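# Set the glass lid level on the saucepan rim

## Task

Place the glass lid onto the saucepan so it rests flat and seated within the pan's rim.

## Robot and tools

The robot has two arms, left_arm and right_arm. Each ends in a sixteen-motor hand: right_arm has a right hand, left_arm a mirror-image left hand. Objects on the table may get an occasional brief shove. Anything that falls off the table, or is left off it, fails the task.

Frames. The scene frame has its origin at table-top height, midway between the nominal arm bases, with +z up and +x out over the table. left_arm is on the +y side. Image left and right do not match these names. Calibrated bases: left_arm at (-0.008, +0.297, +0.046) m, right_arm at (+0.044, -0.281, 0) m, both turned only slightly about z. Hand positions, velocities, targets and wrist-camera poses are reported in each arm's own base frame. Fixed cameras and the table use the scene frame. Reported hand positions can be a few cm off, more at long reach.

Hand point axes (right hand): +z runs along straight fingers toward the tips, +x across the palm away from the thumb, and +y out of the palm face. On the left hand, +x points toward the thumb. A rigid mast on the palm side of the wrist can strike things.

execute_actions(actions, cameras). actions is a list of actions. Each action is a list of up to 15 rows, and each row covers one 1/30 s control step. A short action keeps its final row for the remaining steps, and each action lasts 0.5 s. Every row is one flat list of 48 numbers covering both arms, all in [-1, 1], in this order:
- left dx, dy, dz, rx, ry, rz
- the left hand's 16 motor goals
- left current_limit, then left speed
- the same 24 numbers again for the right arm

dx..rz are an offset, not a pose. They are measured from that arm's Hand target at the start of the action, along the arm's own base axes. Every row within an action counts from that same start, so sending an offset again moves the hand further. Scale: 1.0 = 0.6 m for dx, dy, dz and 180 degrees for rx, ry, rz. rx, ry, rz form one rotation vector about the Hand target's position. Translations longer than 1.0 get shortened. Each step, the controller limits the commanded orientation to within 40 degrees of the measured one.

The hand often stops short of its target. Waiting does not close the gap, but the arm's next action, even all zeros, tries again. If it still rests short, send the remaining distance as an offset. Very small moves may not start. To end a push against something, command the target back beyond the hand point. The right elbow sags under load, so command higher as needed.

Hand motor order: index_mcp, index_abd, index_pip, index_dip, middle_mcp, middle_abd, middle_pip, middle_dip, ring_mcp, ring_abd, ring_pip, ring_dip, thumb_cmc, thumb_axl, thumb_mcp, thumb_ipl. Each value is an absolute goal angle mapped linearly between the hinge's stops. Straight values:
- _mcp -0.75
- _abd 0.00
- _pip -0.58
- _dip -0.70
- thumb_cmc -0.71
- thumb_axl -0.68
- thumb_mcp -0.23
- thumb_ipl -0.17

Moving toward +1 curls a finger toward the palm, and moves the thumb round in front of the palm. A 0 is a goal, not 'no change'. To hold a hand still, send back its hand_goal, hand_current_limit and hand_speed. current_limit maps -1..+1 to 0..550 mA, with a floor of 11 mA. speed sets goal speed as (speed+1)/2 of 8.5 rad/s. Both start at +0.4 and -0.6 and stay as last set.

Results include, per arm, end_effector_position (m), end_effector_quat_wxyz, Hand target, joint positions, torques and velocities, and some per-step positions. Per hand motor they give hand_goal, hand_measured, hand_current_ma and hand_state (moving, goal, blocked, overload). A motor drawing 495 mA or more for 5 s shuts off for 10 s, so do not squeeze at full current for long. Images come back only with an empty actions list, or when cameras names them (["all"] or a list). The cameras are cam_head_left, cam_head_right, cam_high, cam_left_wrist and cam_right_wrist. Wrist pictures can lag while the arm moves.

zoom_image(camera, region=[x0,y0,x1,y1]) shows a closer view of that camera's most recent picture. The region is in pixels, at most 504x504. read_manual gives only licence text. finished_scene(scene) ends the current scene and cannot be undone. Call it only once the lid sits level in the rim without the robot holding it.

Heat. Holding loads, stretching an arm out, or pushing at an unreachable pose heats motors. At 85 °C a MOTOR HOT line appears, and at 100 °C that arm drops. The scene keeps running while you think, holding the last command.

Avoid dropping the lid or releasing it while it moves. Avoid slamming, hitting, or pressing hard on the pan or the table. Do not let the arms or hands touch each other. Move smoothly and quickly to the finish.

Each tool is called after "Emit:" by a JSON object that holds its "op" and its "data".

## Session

Emit:
{"op": "execute_actions", "data": {"actions": []}}

Emit:
{"op": "zoom_image", "data": {"camera": "cam_head_left", "region": [340, 130, 740, 355]}}

Emit:
{"op": "zoom_image", "data": {"camera": "cam_head_right", "region": [340, 130, 740, 355]}}

Scene clock: 0.00 s.
left_arm: end_effector_position=(+0.2698, +0.1989, +0.1711) hand_goal=(-0.754, +0.000, -0.576, -0.696, -0.754, +0.000, -0.576, -0.696, -0.754, +0.000, -0.576, -0.696, -0.714, -0.678, -0.226, -0.168) hand_measured=(-0.754, +0.000, -0.576, -0.696, -0.754, +0.000, -0.576, -0.696, -0.754, +0.000, -0.576, -0.696, -0.714, -0.678, -0.226, -0.168) hand_current_ma=(+0, +0, +0, +0, +0, +0, +0, +0, +0, +0, +0, +0, +0, +0, +0, +0) hand_state=(goal, goal, goal, goal, goal, goal, goal, goal, goal, goal, goal, goal, goal, goal, goal, goal) hand_current_limit=0.40 hand_speed=-0.60 end_effector_quat_wxyz=(+0.225, +0.471, +0.853, -0.007) | right_arm: end_effector_position=(+0.3749, +0.3387, +0.3839) hand_goal=(-0.754, +0.000, -0.576, -0.696, -0.754, +0.000, -0.576, -0.696, -0.754, +0.000, -0.576, -0.696, -0.714, -0.678, -0.226, -0.168) hand_measured=(-0.754, +0.000, -0.576, -0.696, -0.754, +0.000, -0.576, -0.696, -0.754, +0.000, -0.576, -0.696, -0.714, -0.678, -0.226, -0.168) hand_current_ma=(+0, +0, +0, +0, +0, +0, +0, +0, +0, +0, +0, +0, +0, +0, +0, +0) hand_state=(goal, goal, goal, goal, goal, goal, goal, goal, goal, goal, goal, goal, goal, goal, goal, goal) hand_current_limit=0.40 hand_speed=-0.60 end_effector_quat_wxyz=(+0.541, +0.286, +0.634, +0.473)
Joint positions: left_arm=[0.87 0.921 0.709 -1.28 0.447 0.292] | right_arm=[0.906 1.245 0.623 0.661 0.61 -0.451]
Joint velocities: within noise
Joint torques (N m): no reading
Motor temperatures (°C): left_arm=[36 39 34 31 29 30] | right_arm=[28 36 40 29 30 28]
Heat: left arm: hottest shoulder 39 °C; right arm: hottest elbow 40 °C.
Hand target: left_arm +0.2750, +0.2050, +0.1842; +0.228, +0.474, +0.851, +0.006 | right_arm +0.3770, +0.3413, +0.3945; +0.542, +0.287, +0.626, +0.481
camera_calibration:
cam_left_wrist: T_world_to_cam=[[-0.112586, -0.971549, 0.208367, 0.148774], [-0.883276, 0.193908, 0.426876, 0.0720362], [-0.455135, -0.135986, -0.879977, 0.421007], [0, 0, 0, 1]] pos_world=[0.271992, 0.187823, 0.308726]
cam_right_wrist: T_world_to_cam=[[0.107395, -0.460699, 0.881035, -0.187435], [-0.511132, -0.785668, -0.348526, 0.542618], [0.852766, -0.412895, -0.319855, 0.0670335], [0, 0, 0, 1]] pos_world=[0.240315, 0.367644, 0.375694]

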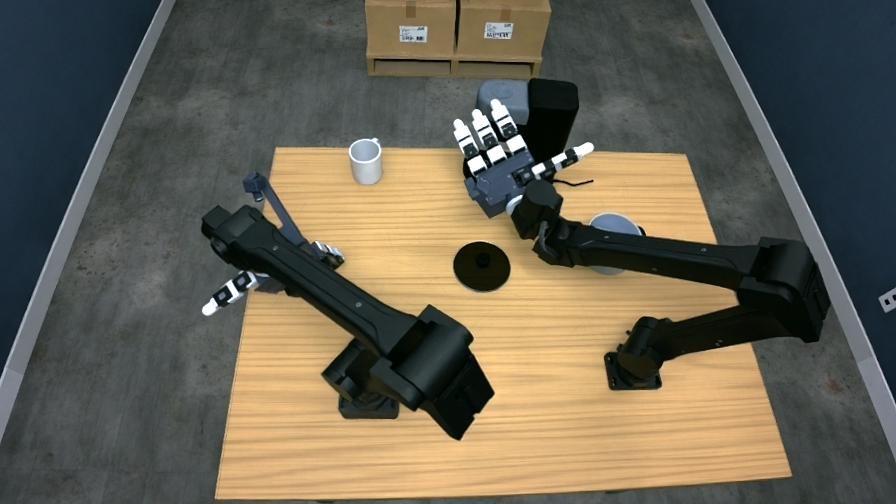

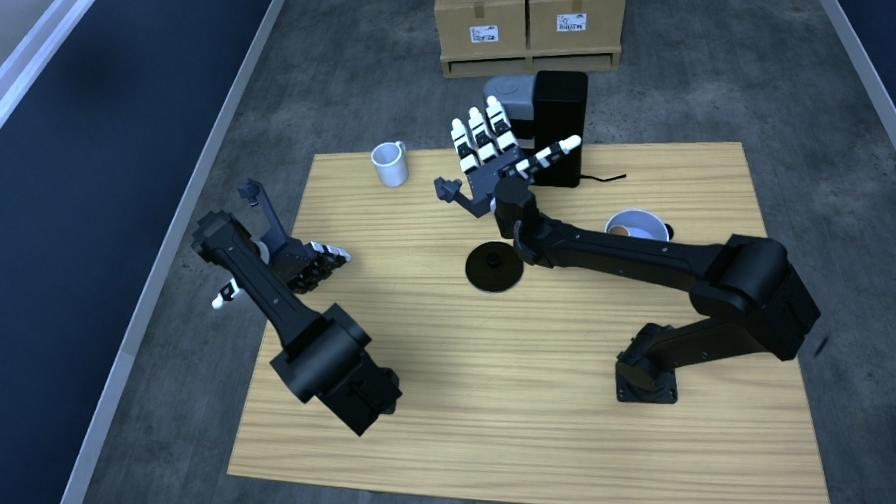

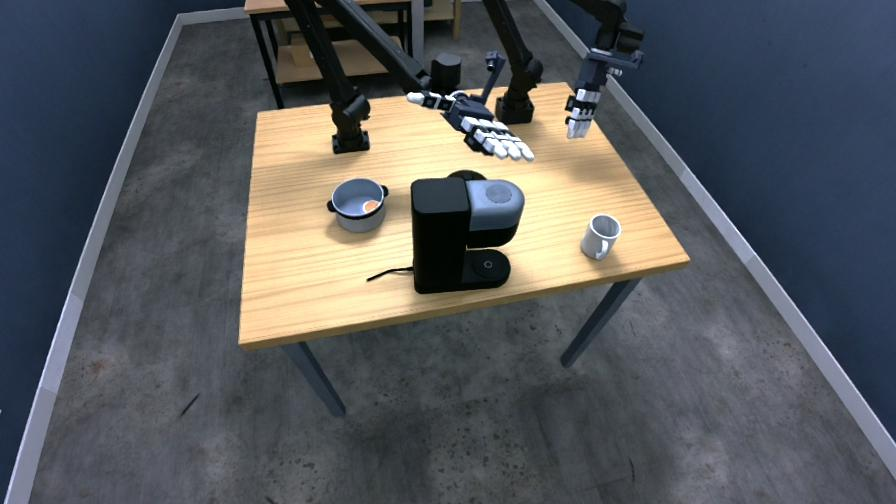

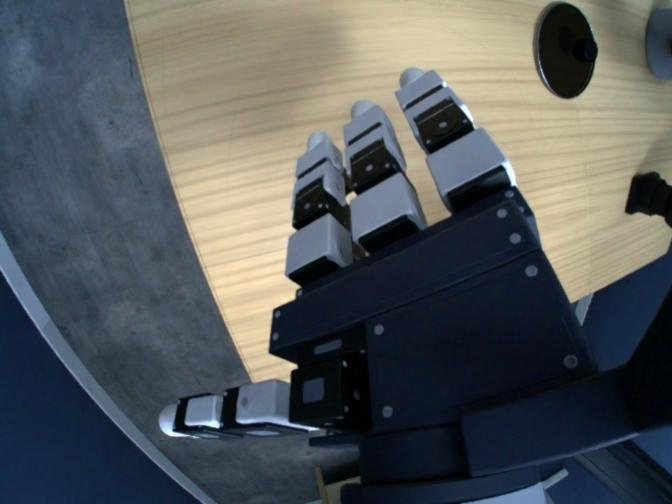

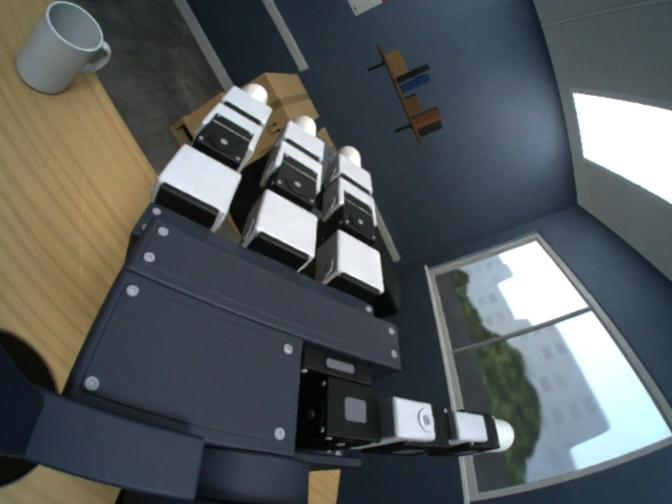

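Scaled by 1.260 from the camera's 896x504 image, which has a finer 1280x720 frame.

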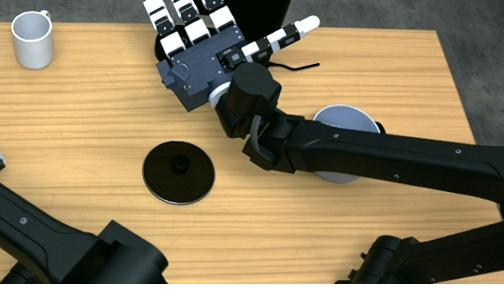

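Scaled by 1.260 from the camera's 896x504 image, which has a finer 1280x720 frame.

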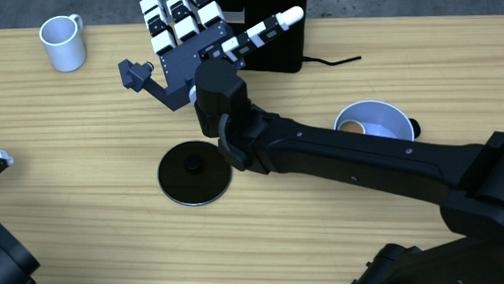

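Emit:
{"op": "zoom_image", "data": {"camera": "cam_head_left", "region": [440, 226, 530, 306]}}

Emit:
{"op": "zoom_image", "data": {"camera": "cam_head_right", "region": [450, 226, 540, 306]}}

Emit:
{"op": "zoom_image", "data": {"camera": "cam_head_right", "region": [580, 190, 690, 290]}}

Emit:
{"op": "zoom_image", "data": {"camera": "cam_head_left", "region": [560, 190, 670, 290]}}

Emit:
{"op": "zoom_image", "data": {"camera": "cam_high", "region": [310, 150, 420, 250]}}

Scaled by 5.600 from the camera's 896x504 image, which has a finer 1280x720 frame.

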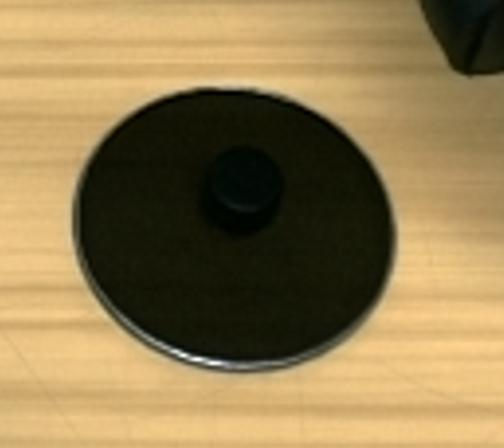

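Scaled by 5.600 from the camera's 896x504 image, which has a finer 1280x720 frame.

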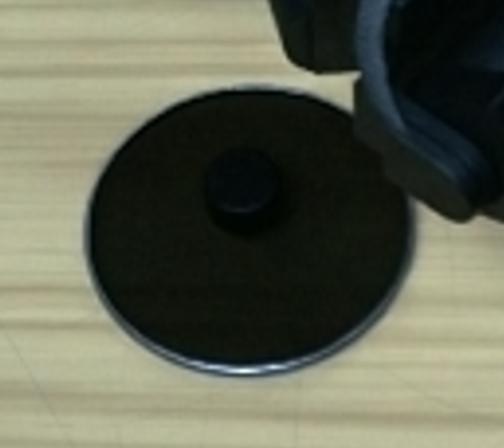

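Scaled by 4.582 from the camera's 896x504 image, which has a finer 1280x720 frame.

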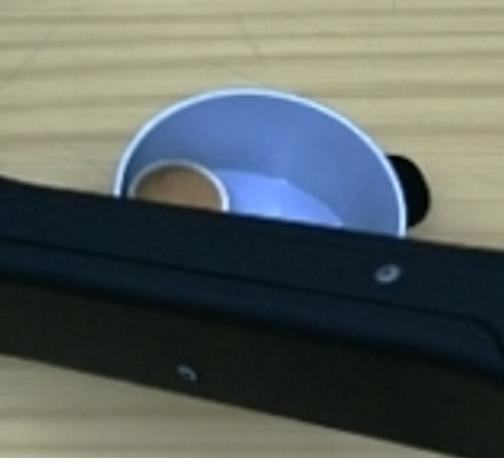

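Scaled by 4.582 from the camera's 896x504 image, which has a finer 1280x720 frame.

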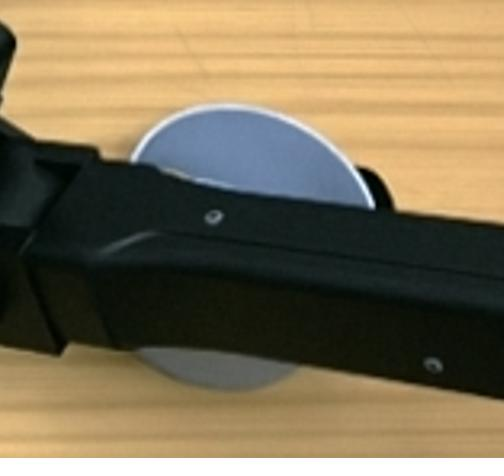

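Scaled by 4.582 from the camera's 896x504 image, which has a finer 1280x720 frame.

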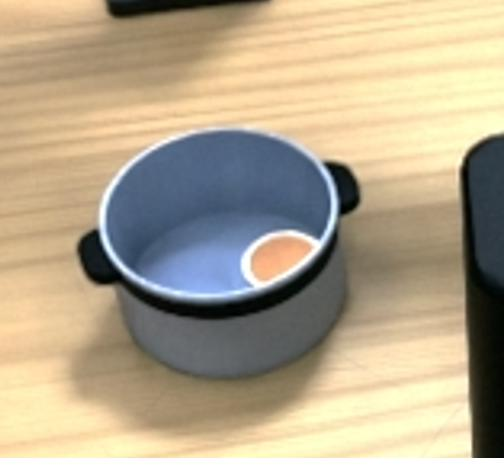

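Emit:
{"op": "execute_actions", "data": {"actions": [[[0,0,0,0,0,0,-0.754,0,-0.576,-0.696,-0.754,0,-0.576,-0.696,-0.754,0,-0.576,-0.696,-0.714,-0.678,-0.226,-0.168,0.4,-0.6,-0.06,0,0.01,0,0,0,-0.754,0,-0.576,-0.696,-0.97,0,0.883,0.174,-0.754,0,-0.576,-0.696,-0.714,-0.678,-0.226,-0.168,0.4,-0.6]],[[0,0,0,0,0,0,-0.754,0,-0.576,-0.696,-0.754,0,-0.576,-0.696,-0.754,0,-0.576,-0.696,-0.714,-0.678,-0.226,-0.168,0.4,-0.6,-0.08,0,0,0,0,0,-0.754,0,-0.576,-0.696,-0.97,0,0.883,0.174,-0.754,0,-0.576,-0.696,-0.714,-0.678,-0.226,-0.168,0.4,-0.6]],[[0,0,0,0,0,0,-0.754,0,-0.576,-0.696,-0.754,0,-0.576,-0.696,-0.754,0,-0.576,-0.696,-0.714,-0.678,-0.226,-0.168,0.4,-0.6,-0.04,0,-0.01,-0.0058,0.0647,-0.0127,-0.754,0,-0.576,-0.696,-0.97,0,0.883,0.174,-0.754,0,-0.576,-0.696,-0.714,-0.678,-0.226,-0.168,0.4,-0.6]],[[0,0,0,0,0,0,-0.754,0,-0.576,-0.696,-0.754,0,-0.576,-0.696,-0.754,0,-0.576,-0.696,-0.714,-0.678,-0.226,-0.168,0.4,-0.6,0,0,-0.02,-0.0058,0.0647,-0.0127,-0.754,0,-0.576,-0.696,-0.97,0,0.883,0.174,-0.754,0,-0.576,-0.696,-0.714,-0.678,-0.226,-0.168,0.4,-0.6]],[[0,0,0,0,0,0,-0.754,0,-0.576,-0.696,-0.754,0,-0.576,-0.696,-0.754,0,-0.576,-0.696,-0.714,-0.678,-0.226,-0.168,0.4,-0.6,0,0,-0.025,-0.0058,0.0647,-0.0127,-0.754,0,-0.576,-0.696,-0.97,0,0.883,0.174,-0.754,0,-0.576,-0.696,-0.714,-0.678,-0.226,-0.168,0.4,-0.6]]], "cameras": ["cam_head_right","cam_high"]}}

Scene clock: 57.33 s.
left_arm: end_effector_position=(+0.2698, +0.1989, +0.1711) hand_goal=(-0.754, +0.000, -0.576, -0.696, -0.754, +0.000, -0.576, -0.696, -0.754, +0.000, -0.576, -0.696, -0.714, -0.678, -0.226, -0.168) hand_measured=(-0.754, +0.000, -0.576, -0.696, -0.754, +0.000, -0.576, -0.696, -0.754, +0.000, -0.576, -0.696, -0.714, -0.678, -0.224, -0.168) hand_current_ma=(+3, +0, -3, +0, +3, +0, -3, +0, +3, +0, -3, +0, -1, +3, +8, +1) hand_state=(goal, goal, goal, goal, goal, goal, goal, goal, goal, goal, goal, goal, goal, goal, goal, goal) hand_current_limit=0.40 hand_speed=-0.60 end_effector_quat_wxyz=(+0.225, +0.471, +0.853, -0.007) | right_arm: end_effector_position=(+0.2684, +0.3303, +0.3468) hand_goal=(-0.754, +0.000, -0.576, -0.696, -0.970, +0.000, +0.882, +0.174, -0.754, +0.000, -0.576, -0.696, -0.714, -0.678, -0.226, -0.168) hand_measured=(-0.764, +0.000, -0.576, -0.696, -0.976, +0.000, +0.878, +0.172, -0.764, +0.000, -0.576, -0.696, -0.720, -0.678, -0.226, -0.168) hand_current_ma=(-16, +0, +0, +0, -10, +0, -4, -3, -15, +0, +0, +0, -9, +1, +0, +0) hand_state=(goal, goal, goal, goal, goal, goal, goal, goal, goal, goal, goal, goal, goal, goal, goal, goal) hand_current_limit=0.40 hand_speed=-0.60 end_effector_quat_wxyz=(+0.374, +0.429, +0.761, +0.310)
Joint positions: left_arm=[0.87 0.921 0.709 -1.28 0.447 0.292] | right_arm=[1.302 1.012 0.847 -0.797 0.873 0.467]
Joint torques (N m): left_arm=[1.38 -5.07 11.07 0.51 0.5 -0.02] | right_arm=[0.26 -3.66 13.08 0.43 0.6 0.2]
Heat: left arm: hottest shoulder 38 °C; right arm: hottest elbow 44 °C.
Hand target: left_arm +0.2750, +0.2050, +0.1842; +0.228, +0.474, +0.851, +0.006 | right_arm +0.2691, +0.3413, +0.3675; +0.364, +0.440, +0.755, +0.322
Off the commanded pose: left_arm 0.015 m, 2 deg | right_arm 0.023 m, 2 deg.
Step readings (end_effector_position of left_arm | right_arm):
0: (+0.2698, +0.1989, +0.1711) | (+0.3749, +0.3387, +0.3839)
1: (+0.2698, +0.1989, +0.1711) | (+0.3751, +0.3382, +0.3838)
2: (+0.2698, +0.1989, +0.1711) | (+0.3742, +0.3379, +0.3842)
4: (+0.2698, +0.1989, +0.1711) | (+0.3697, +0.3370, +0.3868)
8: (+0.2698, +0.1989, +0.1711) | (+0.3508, +0.3403, +0.3982)
15: (+0.2698, +0.1989, +0.1711) | (+0.3421, +0.3397, +0.4072)
16: (+0.2698, +0.1989, +0.1711) | (+0.3422, +0.3391, +0.4063)
17: (+0.2698, +0.1989, +0.1711) | (+0.3405, +0.3381, +0.4049)
19: (+0.2698, +0.1989, +0.1711) | (+0.3319, +0.3356, +0.4016)
23: (+0.2698, +0.1989, +0.1711) | (+0.3046, +0.3395, +0.3985)
30: (+0.2698, +0.1989, +0.1711) | (+0.2953, +0.3395, +0.4033)
31: (+0.2698, +0.1989, +0.1711) | (+0.2957, +0.3390, +0.4024)
32: (+0.2698, +0.1989, +0.1711) | (+0.2953, +0.3382, +0.3984)
34: (+0.2698, +0.1989, +0.1711) | (+0.2907, +0.3364, +0.3909)
38: (+0.2698, +0.1989, +0.1711) | (+0.2710, +0.3409, +0.3825)
45: (+0.2698, +0.1989, +0.1711) | (+0.2672, +0.3382, +0.3660)
46: (+0.2698, +0.1989, +0.1711) | (+0.2677, +0.3381, +0.3642)
47: (+0.2698, +0.1989, +0.1711) | (+0.2681, +0.3384, +0.3616)
49: (+0.2698, +0.1989, +0.1711) | (+0.2688, +0.3389, +0.3568)
53: (+0.2698, +0.1989, +0.1711) | (+0.2673, +0.3396, +0.3524)
60: (+0.2698, +0.1989, +0.1711) | (+0.2678, +0.3380, +0.3549)
61: (+0.2698, +0.1989, +0.1711) | (+0.2679, +0.3378, +0.3552)
62: (+0.2698, +0.1989, +0.1711) | (+0.2677, +0.3383, +0.3534)
64: (+0.2698, +0.1989, +0.1711) | (+0.2676, +0.3383, +0.3494)
68: (+0.2698, +0.1989, +0.1711) | (+0.2662, +0.3352, +0.3462)
75: (+0.2698, +0.1989, +0.1711) | (+0.2673, +0.3336, +0.3504)
Images, in order (width x height): cam_head_right 896x504, cam_high 896x504.

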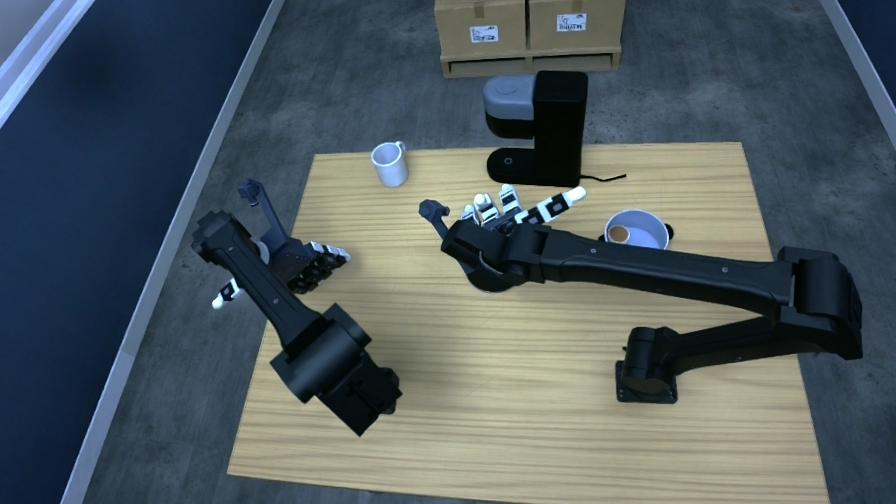

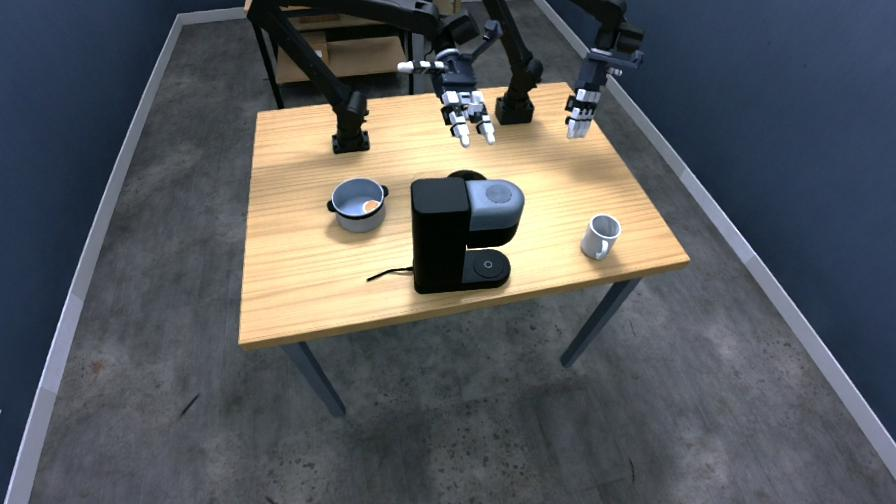

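Emit:
{"op": "execute_actions", "data": {"actions": [[[0,0,0,0,0,0,-0.754,0,-0.576,-0.696,-0.754,0,-0.576,-0.696,-0.754,0,-0.576,-0.696,-0.714,-0.678,-0.226,-0.168,0.4,-0.6,0.015,0,-0.025,-0.0058,0.0647,-0.0127,-0.754,0,-0.576,-0.696,-0.97,0,0.883,0.174,-0.754,0,-0.576,-0.696,-0.714,-0.678,-0.226,-0.168,0.4,-0.6]],[[0,0,0,0,0,0,-0.754,0,-0.576,-0.696,-0.754,0,-0.576,-0.696,-0.754,0,-0.576,-0.696,-0.714,-0.678,-0.226,-0.168,0.4,-0.6,0.02,0,-0.025,-0.0058,0.0647,-0.0127,-0.754,0,-0.576,-0.696,-0.97,0,0.883,0.174,-0.754,0,-0.576,-0.696,-0.714,-0.678,-0.226,-0.168,0.4,-0.6]],[[0,0,0,0,0,0,-0.754,0,-0.576,-0.696,-0.754,0,-0.576,-0.696,-0.754,0,-0.576,-0.696,-0.714,-0.678,-0.226,-0.168,0.4,-0.6,0.025,0,-0.025,-0.0058,0.0647,-0.0127,-0.754,0,-0.576,-0.696,-0.97,0,0.883,0.174,-0.754,0,-0.576,-0.696,-0.714,-0.678,-0.226,-0.168,0.4,-0.6]],[[0,0,0,0,0,0,-0.754,0,-0.576,-0.696,-0.754,0,-0.576,-0.696,-0.754,0,-0.576,-0.696,-0.714,-0.678,-0.226,-0.168,0.4,-0.6,0.025,0.005,-0.025,-0.0058,0.0647,-0.0127,-0.754,0,-0.576,-0.696,-0.97,0,0.883,0.174,-0.754,0,-0.576,-0.696,-0.714,-0.678,-0.226,-0.168,0.4,-0.6]],[[0,0,0,0,0,0,-0.754,0,-0.576,-0.696,-0.754,0,-0.576,-0.696,-0.754,0,-0.576,-0.696,-0.714,-0.678,-0.226,-0.168,0.4,-0.6,0.025,0.005,-0.02,-0.0058,0.0647,-0.0127,-0.754,0,-0.576,-0.696,-0.97,0,0.883,0.174,-0.754,0,-0.576,-0.696,-0.714,-0.678,-0.226,-0.168,0.4,-0.6]]], "cameras": ["cam_head_left", "cam_head_right","cam_high","cam_right_wrist"]}}

Scene clock: 70.87 s.
left_arm: end_effector_position=(+0.2698, +0.1989, +0.1711) hand_goal=(-0.754, +0.000, -0.576, -0.696, -0.754, +0.000, -0.576, -0.696, -0.754, +0.000, -0.576, -0.696, -0.714, -0.678, -0.226, -0.168) hand_measured=(-0.754, +0.000, -0.576, -0.696, -0.754, +0.000, -0.576, -0.696, -0.754, +0.000, -0.576, -0.696, -0.714, -0.678, -0.224, -0.168) hand_current_ma=(+3, +0, -3, +0, +3, +0, -3, +0, +3, +0, -3, +0, -1, +3, +8, +1) hand_state=(goal, goal, goal, goal, goal, goal, goal, goal, goal, goal, goal, goal, goal, goal, goal, goal) hand_current_limit=0.40 hand_speed=-0.60 end_effector_quat_wxyz=(+0.225, +0.471, +0.853, -0.007) | right_arm: end_effector_position=(+0.3294, +0.3363, +0.2828) hand_goal=(-0.754, +0.000, -0.576, -0.696, -0.970, +0.000, +0.882, +0.174, -0.754, +0.000, -0.576, -0.696, -0.714, -0.678, -0.226, -0.168) hand_measured=(-0.754, +0.000, -0.576, -0.696, -0.972, +0.000, +0.878, +0.172, -0.754, +0.000, -0.576, -0.696, -0.716, -0.678, -0.224, -0.168) hand_current_ma=(+0, +0, +0, +0, -1, +0, -4, -3, +0, +0, +0, +0, -2, +1, +4, +0) hand_state=(goal, goal, goal, goal, goal, goal, goal, goal, goal, goal, goal, goal, goal, goal, goal, goal) hand_current_limit=0.40 hand_speed=-0.60 end_effector_quat_wxyz=(+0.002, +0.601, +0.799, -0.010)
Joint positions: left_arm=[0.87 0.921 0.709 -1.28 0.447 0.292] | right_arm=[0.949 1.43 1.473 -1.634 0.004 0.668]
Joint torques (N m): left_arm=[1.44 -5.07 11.07 0.53 0.5 -0.02] | right_arm=[-0.26 -9.52 11.81 -0.51 -0.1 -0.13]
Motor temperatures (°C): left_arm=[35 37 38 31 30 30] | right_arm=[28 35 47 29 30 28]
Heat: left arm: hottest elbow 38 °C; right arm: hottest elbow 47 °C.
Hand target: left_arm +0.2750, +0.2050, +0.1842; +0.228, +0.474, +0.851, +0.006 | right_arm +0.3352, +0.3473, +0.2955; -0.001, +0.594, +0.804, -0.001
Off the commanded pose: left_arm 0.015 m, 2 deg | right_arm 0.018 m, 1 deg.
Step readings (end_effector_position of left_arm | right_arm):
0: (+0.2698, +0.1989, +0.1711) | (+0.2684, +0.3303, +0.3468)
1: (+0.2698, +0.1989, +0.1711) | (+0.2682, +0.3307, +0.3460)
2: (+0.2698, +0.1989, +0.1711) | (+0.2674, +0.3322, +0.3429)
4: (+0.2698, +0.1989, +0.1711) | (+0.2665, +0.3352, +0.3363)
8: (+0.2698, +0.1989, +0.1711) | (+0.2689, +0.3377, +0.3341)
15: (+0.2698, +0.1989, +0.1711) | (+0.2723, +0.3357, +0.3351)
16: (+0.2698, +0.1989, +0.1711) | (+0.2721, +0.3356, +0.3341)
17: (+0.2698, +0.1989, +0.1711) | (+0.2718, +0.3361, +0.3303)
19: (+0.2698, +0.1989, +0.1711) | (+0.2724, +0.3371, +0.3230)
23: (+0.2698, +0.1989, +0.1711) | (+0.2813, +0.3360, +0.3206)
30: (+0.2698, +0.1989, +0.1711) | (+0.2846, +0.3345, +0.3205)
31: (+0.2698, +0.1989, +0.1711) | (+0.2841, +0.3345, +0.3195)
32: (+0.2698, +0.1989, +0.1711) | (+0.2832, +0.3347, +0.3162)
34: (+0.2698, +0.1989, +0.1711) | (+0.2835, +0.3361, +0.3100)
38: (+0.2698, +0.1989, +0.1711) | (+0.2956, +0.3357, +0.3088)
45: (+0.2698, +0.1989, +0.1711) | (+0.2996, +0.3334, +0.3053)
46: (+0.2698, +0.1989, +0.1711) | (+0.2988, +0.3337, +0.3046)
47: (+0.2698, +0.1989, +0.1711) | (+0.2972, +0.3340, +0.3019)
49: (+0.2698, +0.1989, +0.1711) | (+0.2965, +0.3363, +0.2981)
53: (+0.2698, +0.1989, +0.1711) | (+0.3101, +0.3381, +0.2976)
60: (+0.2698, +0.1989, +0.1711) | (+0.3144, +0.3347, +0.2900)
61: (+0.2698, +0.1989, +0.1711) | (+0.3132, +0.3350, +0.2896)
62: (+0.2698, +0.1989, +0.1711) | (+0.3115, +0.3350, +0.2880)
64: (+0.2698, +0.1989, +0.1711) | (+0.3097, +0.3378, +0.2873)
68: (+0.2698, +0.1989, +0.1711) | (+0.3246, +0.3400, +0.2896)
75: (+0.2698, +0.1989, +0.1711) | (+0.3293, +0.3357, +0.2798)
camera_calibration:
cam_right_wrist: T_world_to_cam=[[0.802734, -0.596294, 0.00720047, -0.0308699], [-0.403413, -0.534105, 0.74296, 0.053525], [-0.439177, -0.599303, -0.669297, 0.659591], [0, 0, 0, 1]] pos_world=[0.33605, 0.405476, 0.401918]
Images, in order (width x height): cam_head_left 896x504, cam_head_right 896x504, cam_high 896x504, cam_right_wrist 672x504.

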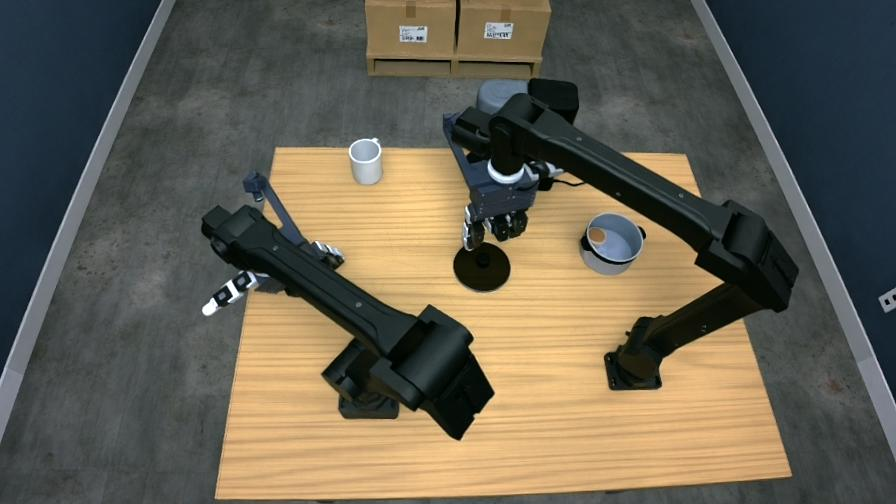

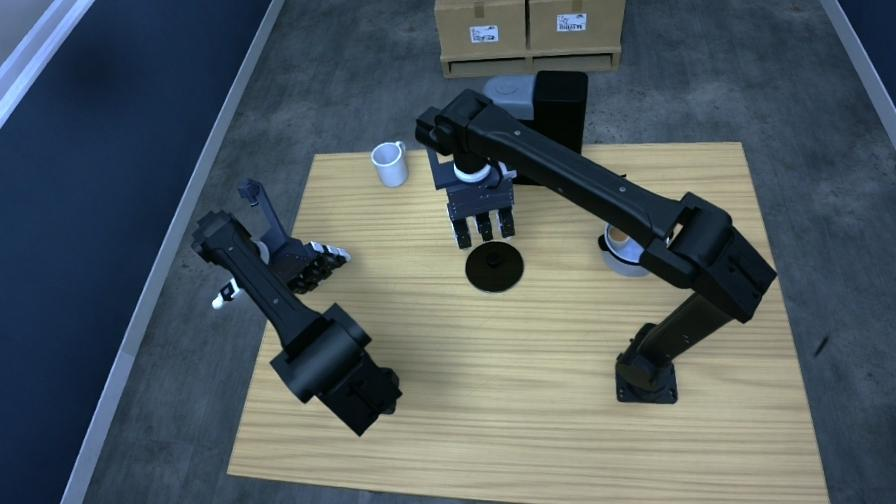

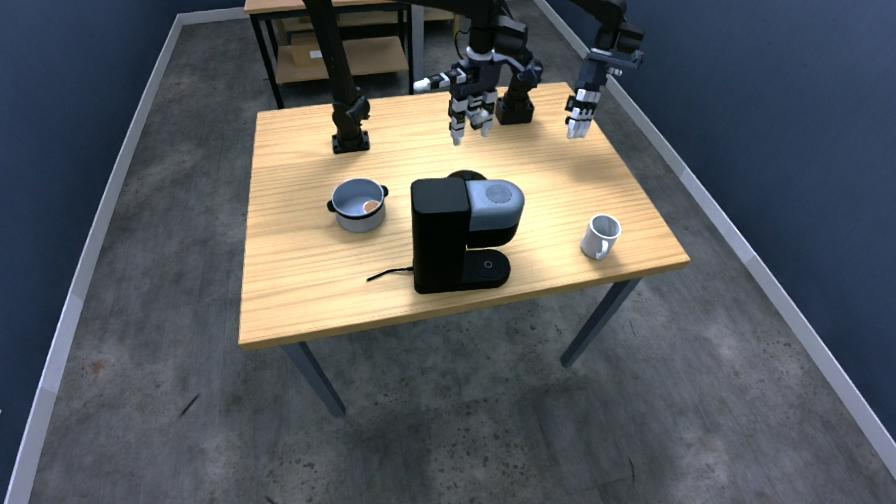

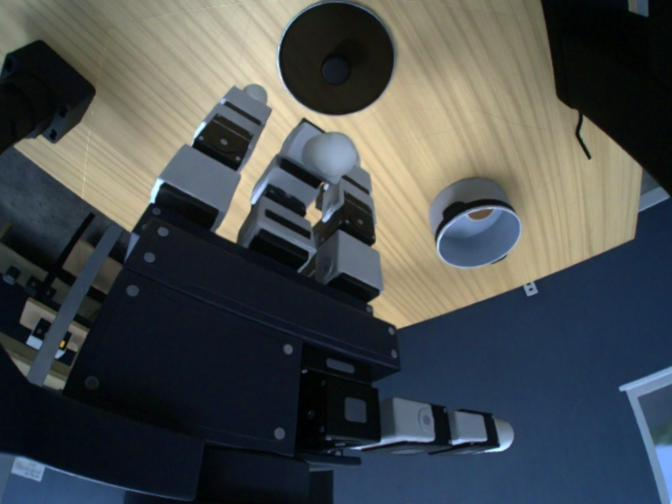

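Emit:
{"op": "zoom_image", "data": {"camera": "cam_right_wrist", "region": [270, 0, 410, 130]}}

Emit:
{"op": "zoom_image", "data": {"camera": "cam_head_left", "region": [560, 190, 670, 290]}}

Scaled by 3.600 from the camera's 672x504 image, which has a finer 960x720 frame.

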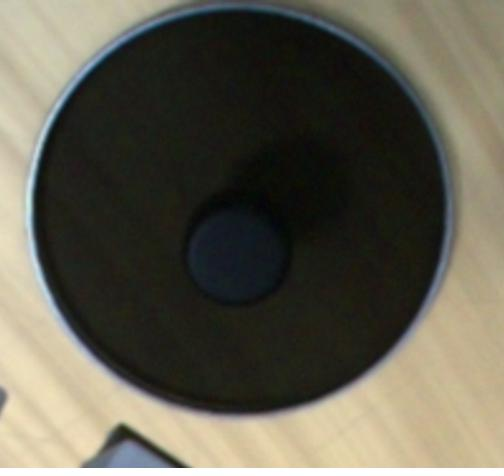

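Scaled by 4.582 from the camera's 896x504 image, which has a finer 1280x720 frame.

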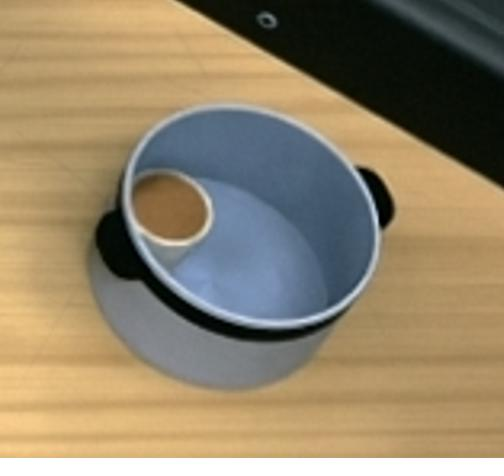

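Emit:
{"op": "execute_actions", "data": {"actions": [[[0,0,0,0,0,0,-0.754,0,-0.576,-0.696,-0.754,0,-0.576,-0.696,-0.754,0,-0.576,-0.696,-0.714,-0.678,-0.226,-0.168,0.4,-0.6,0.02,-0.002,-0.045,0,0,0,-0.754,0,-0.576,-0.696,-0.97,0,0.883,0.174,-0.754,0,-0.576,-0.696,-0.714,-0.678,-0.226,-0.168,0.4,-0.6]],[[0,0,0,0,0,0,-0.754,0,-0.576,-0.696,-0.754,0,-0.576,-0.696,-0.754,0,-0.576,-0.696,-0.714,-0.678,-0.226,-0.168,0.4,-0.6,0.02,-0.002,-0.055,0,0,0,-0.754,0,-0.576,-0.696,-0.97,0,0.883,0.174,-0.754,0,-0.576,-0.696,-0.714,-0.678,-0.226,-0.168,0.4,-0.6]],[[0,0,0,0,0,0,-0.754,0,-0.576,-0.696,-0.754,0,-0.576,-0.696,-0.754,0,-0.576,-0.696,-0.714,-0.678,-0.226,-0.168,0.4,-0.6,0.014,-0.001,-0.05,0,0,0,-0.754,0,-0.576,-0.696,-0.97,0,0.883,0.174,-0.754,0,-0.576,-0.696,-0.714,-0.678,-0.226,-0.168,0.4,-0.6]]], "cameras": ["cam_head_right","cam_head_left","cam_right_wrist"]}}

Emit:
{"op": "zoom_image", "data": {"camera": "cam_right_wrist", "region": [220, 0, 420, 190]}}

Emit:
{"op": "zoom_image", "data": {"camera": "cam_head_right", "region": [440, 200, 560, 310]}}

Scene clock: 95.47 s.
left_arm: end_effector_position=(+0.2698, +0.1989, +0.1711) hand_goal=(-0.754, +0.000, -0.576, -0.696, -0.754, +0.000, -0.576, -0.696, -0.754, +0.000, -0.576, -0.696, -0.714, -0.678, -0.226, -0.168) hand_measured=(-0.754, +0.000, -0.576, -0.696, -0.754, +0.000, -0.576, -0.696, -0.754, +0.000, -0.576, -0.696, -0.714, -0.678, -0.224, -0.168) hand_current_ma=(+3, +0, -3, +0, +3, +0, -3, +0, +3, +0, -3, +0, -1, +3, +8, +1) hand_state=(goal, goal, goal, goal, goal, goal, goal, goal, goal, goal, goal, goal, goal, goal, goal, goal) hand_current_limit=0.40 hand_speed=-0.60 end_effector_quat_wxyz=(+0.225, +0.471, +0.853, -0.007) | right_arm: end_effector_position=(+0.3629, +0.3415, +0.2140) hand_goal=(-0.754, +0.000, -0.576, -0.696, -0.970, +0.000, +0.882, +0.174, -0.754, +0.000, -0.576, -0.696, -0.714, -0.678, -0.226, -0.168) hand_measured=(-0.754, +0.000, -0.576, -0.696, -0.972, +0.000, +0.878, +0.172, -0.754, +0.000, -0.576, -0.696, -0.716, -0.678, -0.224, -0.168) hand_current_ma=(+0, +0, +0, +0, -1, +0, -4, -3, +0, +0, +0, +0, -2, +1, +4, +0) hand_state=(goal, goal, goal, goal, goal, goal, goal, goal, goal, goal, goal, goal, goal, goal, goal, goal) hand_current_limit=0.40 hand_speed=-0.60 end_effector_quat_wxyz=(+0.001, +0.599, +0.801, +0.002)
Joint positions: left_arm=[0.87 0.921 0.709 -1.28 0.447 0.292] | right_arm=[0.891 1.486 1.349 -1.43 0.002 0.604]
Joint torques (N m): left_arm=[1.38 -5.01 11.08 0.51 0.5 -0.01] | right_arm=[-0.97 -10.34 8.25 0.43 -0.03 -0.12]
Heat: left arm: hottest elbow 38 °C; right arm: hottest elbow 47 °C.
Hand target: left_arm +0.2750, +0.2050, +0.1842; +0.228, +0.474, +0.851, +0.006 | right_arm +0.3675, +0.3443, +0.2055; -0.001, +0.594, +0.804, -0.001
Off the commanded pose: left_arm 0.015 m, 2 deg | right_arm 0.010 m, 1 deg.
Step readings (end_effector_position of left_arm | right_arm):
0: (+0.2698, +0.1989, +0.1711) | (+0.3293, +0.3363, +0.2828)
1: (+0.2698, +0.1989, +0.1711) | (+0.3293, +0.3363, +0.2828)
2: (+0.2698, +0.1989, +0.1711) | (+0.3295, +0.3364, +0.2828)
4: (+0.2698, +0.1989, +0.1711) | (+0.3316, +0.3378, +0.2830)
8: (+0.2698, +0.1989, +0.1711) | (+0.3386, +0.3403, +0.2829)
15: (+0.2698, +0.1989, +0.1711) | (+0.3427, +0.3415, +0.2803)
16: (+0.2698, +0.1989, +0.1711) | (+0.3428, +0.3415, +0.2797)
17: (+0.2698, +0.1989, +0.1711) | (+0.3439, +0.3418, +0.2781)
19: (+0.2698, +0.1989, +0.1711) | (+0.3464, +0.3430, +0.2715)
23: (+0.2698, +0.1989, +0.1711) | (+0.3502, +0.3393, +0.2520)
30: (+0.2698, +0.1989, +0.1711) | (+0.3546, +0.3406, +0.2413)
31: (+0.2698, +0.1989, +0.1711) | (+0.3548, +0.3409, +0.2414)
32: (+0.2698, +0.1989, +0.1711) | (+0.3556, +0.3414, +0.2405)
34: (+0.2698, +0.1989, +0.1711) | (+0.3586, +0.3428, +0.2364)
38: (+0.2698, +0.1989, +0.1711) | (+0.3600, +0.3406, +0.2222)
45: (+0.2698, +0.1989, +0.1711) | (+0.3626, +0.3413, +0.2140)
camera_calibration:
cam_right_wrist: T_world_to_cam=[[0.806504, -0.591209, 0.00480864, -0.0568233], [-0.408914, -0.551913, 0.726761, 0.132507], [-0.427014, -0.588102, -0.686873, 0.62698], [0, 0, 0, 1]] pos_world=[0.367741, 0.408266, 0.334628]
Images, in order (width x height): cam_head_left 896x504, cam_head_right 896x504, cam_right_wrist 672x504.

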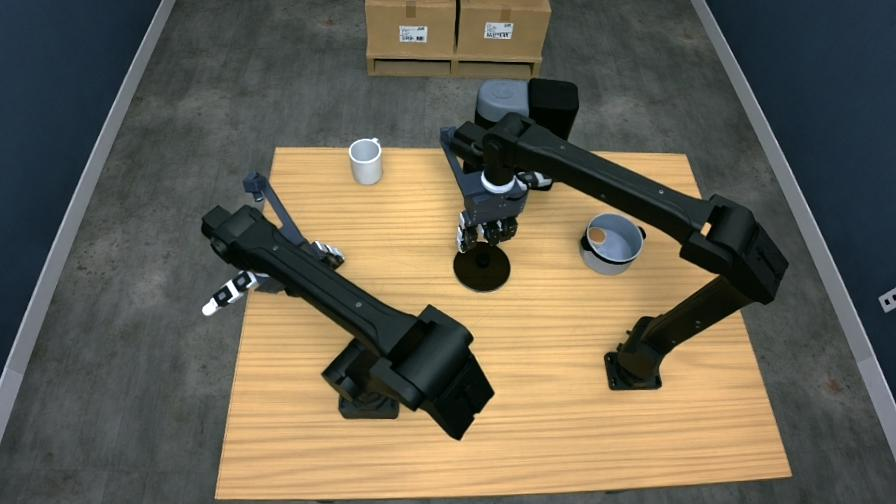

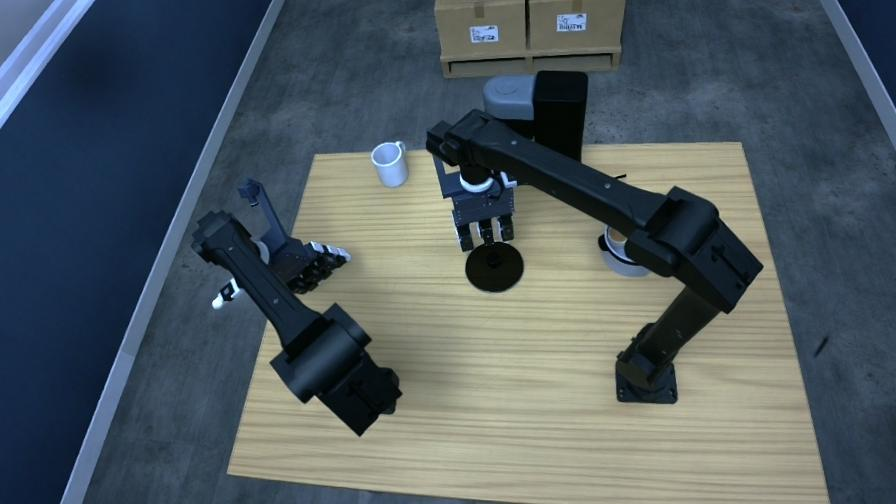

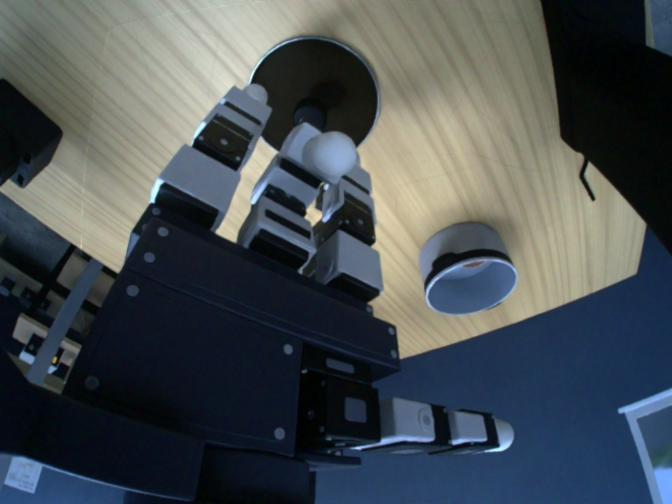

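Scaled by 2.520 from the camera's 672x504 image, which has a finer 960x720 frame.

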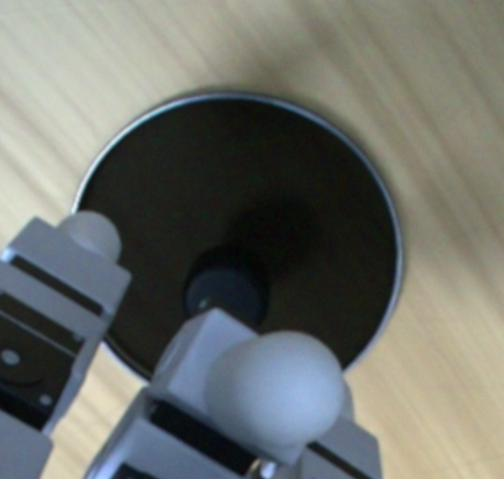

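Scaled by 4.200 from the camera's 896x504 image, which has a finer 1280x720 frame.

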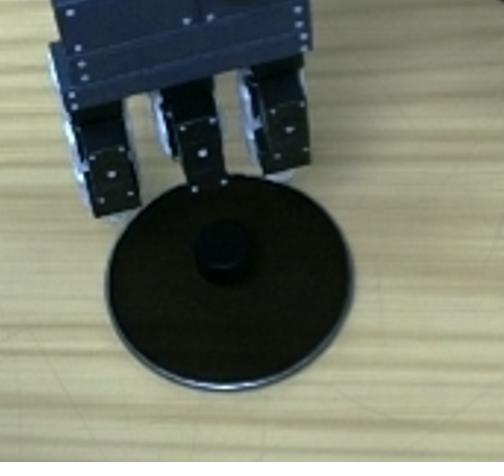

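Emit:
{"op": "execute_actions", "data": {"actions": [[[0,0,0,0,0,0,-0.754,0,-0.576,-0.696,-0.754,0,-0.576,-0.696,-0.754,0,-0.576,-0.696,-0.714,-0.678,-0.226,-0.168,0.4,-0.6,-0.002,-0.01,-0.03,0,0,0,-0.754,0,-0.576,-0.696,-0.97,0,0.883,0.174,-0.754,0,-0.576,-0.696,-0.714,-0.678,-0.226,-0.168,0.4,-0.6]],[[0,0,0,0,0,0,-0.754,0,-0.576,-0.696,-0.754,0,-0.576,-0.696,-0.754,0,-0.576,-0.696,-0.714,-0.678,-0.226,-0.168,0.4,-0.6,0,0,-0.03,0,0,0,-0.754,0,-0.576,-0.696,-0.97,0,0.883,0.174,-0.754,0,-0.576,-0.696,-0.714,-0.678,-0.226,-0.168,0.4,-0.6]]], "cameras": ["cam_head_right","cam_head_left","cam_right_wrist"]}}

Emit:
{"op": "zoom_image", "data": {"camera": "cam_right_wrist", "region": [220, 40, 420, 230]}}

Emit:
{"op": "zoom_image", "data": {"camera": "cam_head_right", "region": [440, 200, 560, 310]}}

Emit:
{"op": "zoom_image", "data": {"camera": "cam_head_left", "region": [430, 200, 550, 310]}}

Scene clock: 104.97 s.
left_arm: end_effector_position=(+0.2698, +0.1989, +0.1711) hand_goal=(-0.754, +0.000, -0.576, -0.696, -0.754, +0.000, -0.576, -0.696, -0.754, +0.000, -0.576, -0.696, -0.714, -0.678, -0.226, -0.168) hand_measured=(-0.754, +0.000, -0.576, -0.696, -0.754, +0.000, -0.576, -0.696, -0.754, +0.000, -0.576, -0.696, -0.714, -0.678, -0.224, -0.168) hand_current_ma=(+3, +0, -3, +0, +3, +0, -3, +0, +3, +0, -3, +0, -1, +3, +8, +1) hand_state=(goal, goal, goal, goal, goal, goal, goal, goal, goal, goal, goal, goal, goal, goal, goal, goal) hand_current_limit=0.40 hand_speed=-0.60 end_effector_quat_wxyz=(+0.225, +0.471, +0.853, -0.007) | right_arm: end_effector_position=(+0.3621, +0.3366, +0.1803) hand_goal=(-0.754, +0.000, -0.576, -0.696, -0.970, +0.000, +0.882, +0.174, -0.754, +0.000, -0.576, -0.696, -0.714, -0.678, -0.226, -0.168) hand_measured=(-0.754, +0.000, -0.576, -0.696, -0.972, +0.000, +0.878, +0.172, -0.754, +0.000, -0.576, -0.696, -0.716, -0.678, -0.224, -0.168) hand_current_ma=(+0, +0, +0, +0, -1, +0, -4, -3, +0, +0, +0, +0, -2, +1, +4, +0) hand_state=(goal, goal, goal, goal, goal, goal, goal, goal, goal, goal, goal, goal, goal, goal, goal, goal) hand_current_limit=0.40 hand_speed=-0.60 end_effector_quat_wxyz=(+0.001, +0.598, +0.801, +0.004)
Joint positions: left_arm=[0.87 0.921 0.709 -1.28 0.447 0.292] | right_arm=[0.886 1.488 1.26 -1.334 0.002 0.597]
Joint torques (N m): left_arm=[1.44 -5.01 11.08 0.51 0.5 -0.02] | right_arm=[-0.97 -9.99 8.03 0.42 -0.02 -0.12]
Heat: left arm: hottest elbow 39 °C; right arm: hottest elbow 47 °C.
Hand target: left_arm +0.2750, +0.2050, +0.1842; +0.228, +0.474, +0.851, +0.006 | right_arm +0.3663, +0.3383, +0.1694; -0.001, +0.594, +0.804, -0.001
Off the commanded pose: left_arm 0.015 m, 2 deg | right_arm 0.012 m, 1 deg.
Step readings (end_effector_position of left_arm | right_arm):
0: (+0.2698, +0.1989, +0.1711) | (+0.3630, +0.3416, +0.2140)
1: (+0.2698, +0.1989, +0.1711) | (+0.3629, +0.3416, +0.2139)
2: (+0.2698, +0.1989, +0.1711) | (+0.3633, +0.3417, +0.2128)
4: (+0.2698, +0.1989, +0.1711) | (+0.3643, +0.3413, +0.2085)
8: (+0.2698, +0.1989, +0.1711) | (+0.3617, +0.3368, +0.1964)
15: (+0.2698, +0.1989, +0.1711) | (+0.3619, +0.3363, +0.1936)
16: (+0.2698, +0.1989, +0.1711) | (+0.3620, +0.3365, +0.1936)
17: (+0.2698, +0.1989, +0.1711) | (+0.3623, +0.3368, +0.1929)
19: (+0.2698, +0.1989, +0.1711) | (+0.3632, +0.3380, +0.1904)
23: (+0.2698, +0.1989, +0.1711) | (+0.3618, +0.3363, +0.1828)
30: (+0.2698, +0.1989, +0.1711) | (+0.3619, +0.3365, +0.1803)
camera_calibration:
cam_right_wrist: T_world_to_cam=[[0.807169, -0.590298, 0.00513434, -0.0595147], [-0.410717, -0.555322, 0.723139, 0.15639], [-0.424016, -0.585804, -0.690684, 0.599431], [0, 0, 0, 1]] pos_world=[0.366439, 0.402864, 0.301231]
Images, in order (width x height): cam_head_left 896x504, cam_head_right 896x504, cam_right_wrist 672x504.

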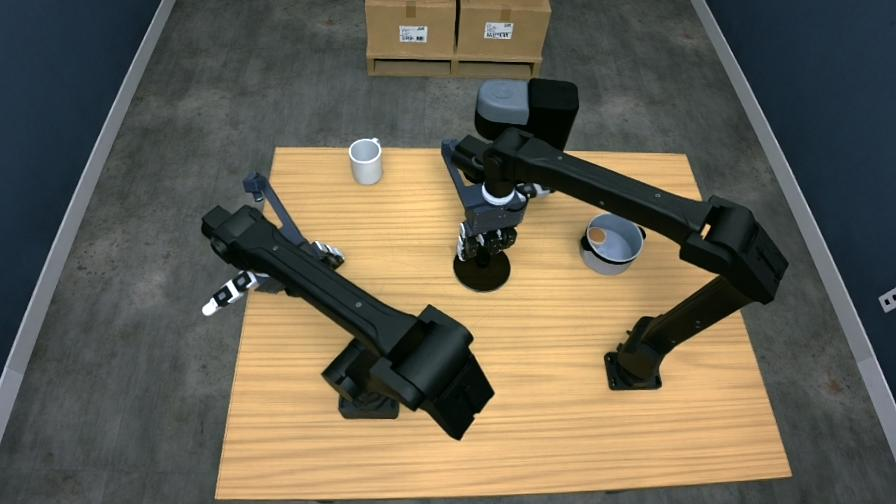

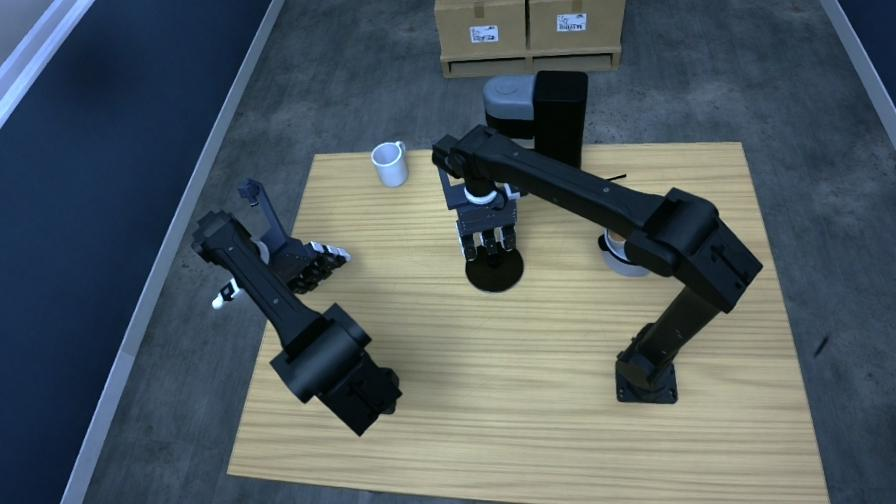

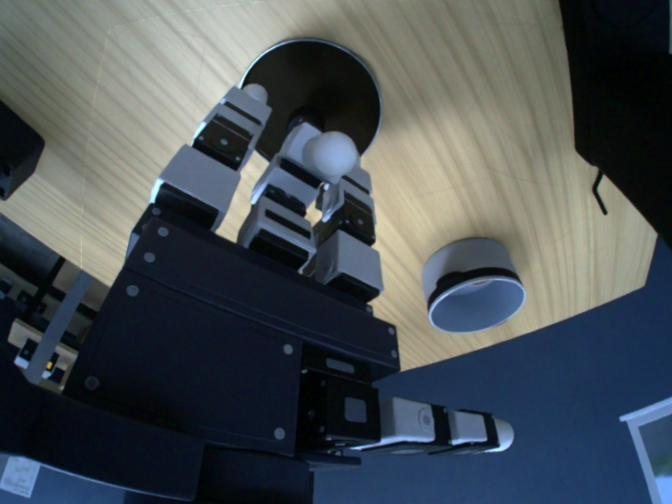

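Scaled by 2.520 from the camera's 672x504 image, which has a finer 960x720 frame.

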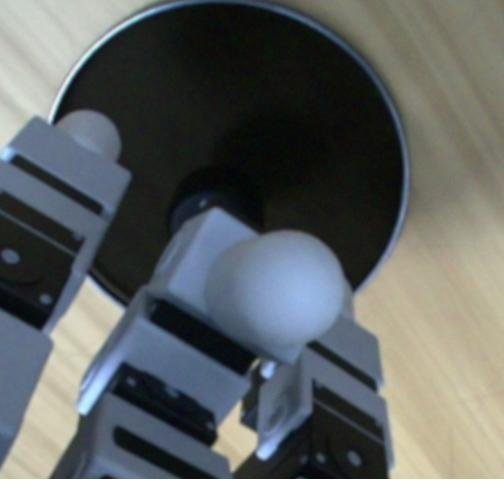

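Scaled by 4.200 from the camera's 896x504 image, which has a finer 1280x720 frame.

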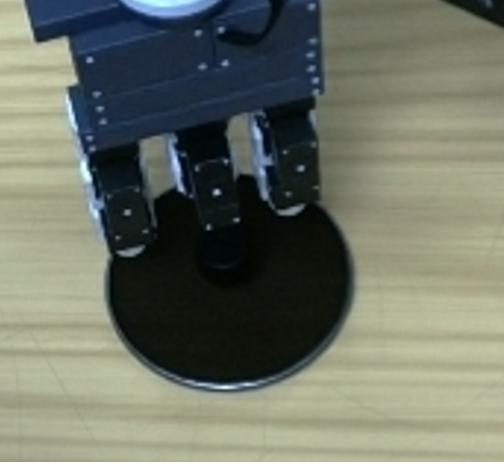

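Scaled by 4.200 from the camera's 896x504 image, which has a finer 1280x720 frame.

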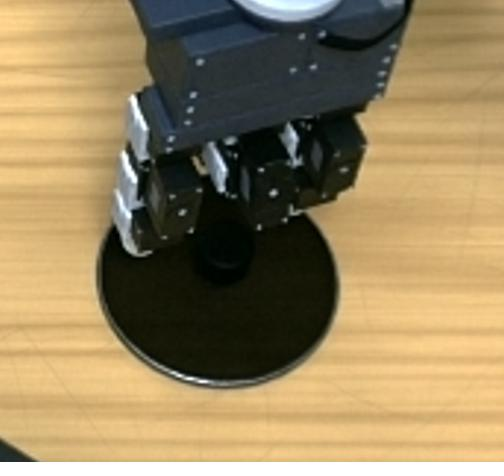

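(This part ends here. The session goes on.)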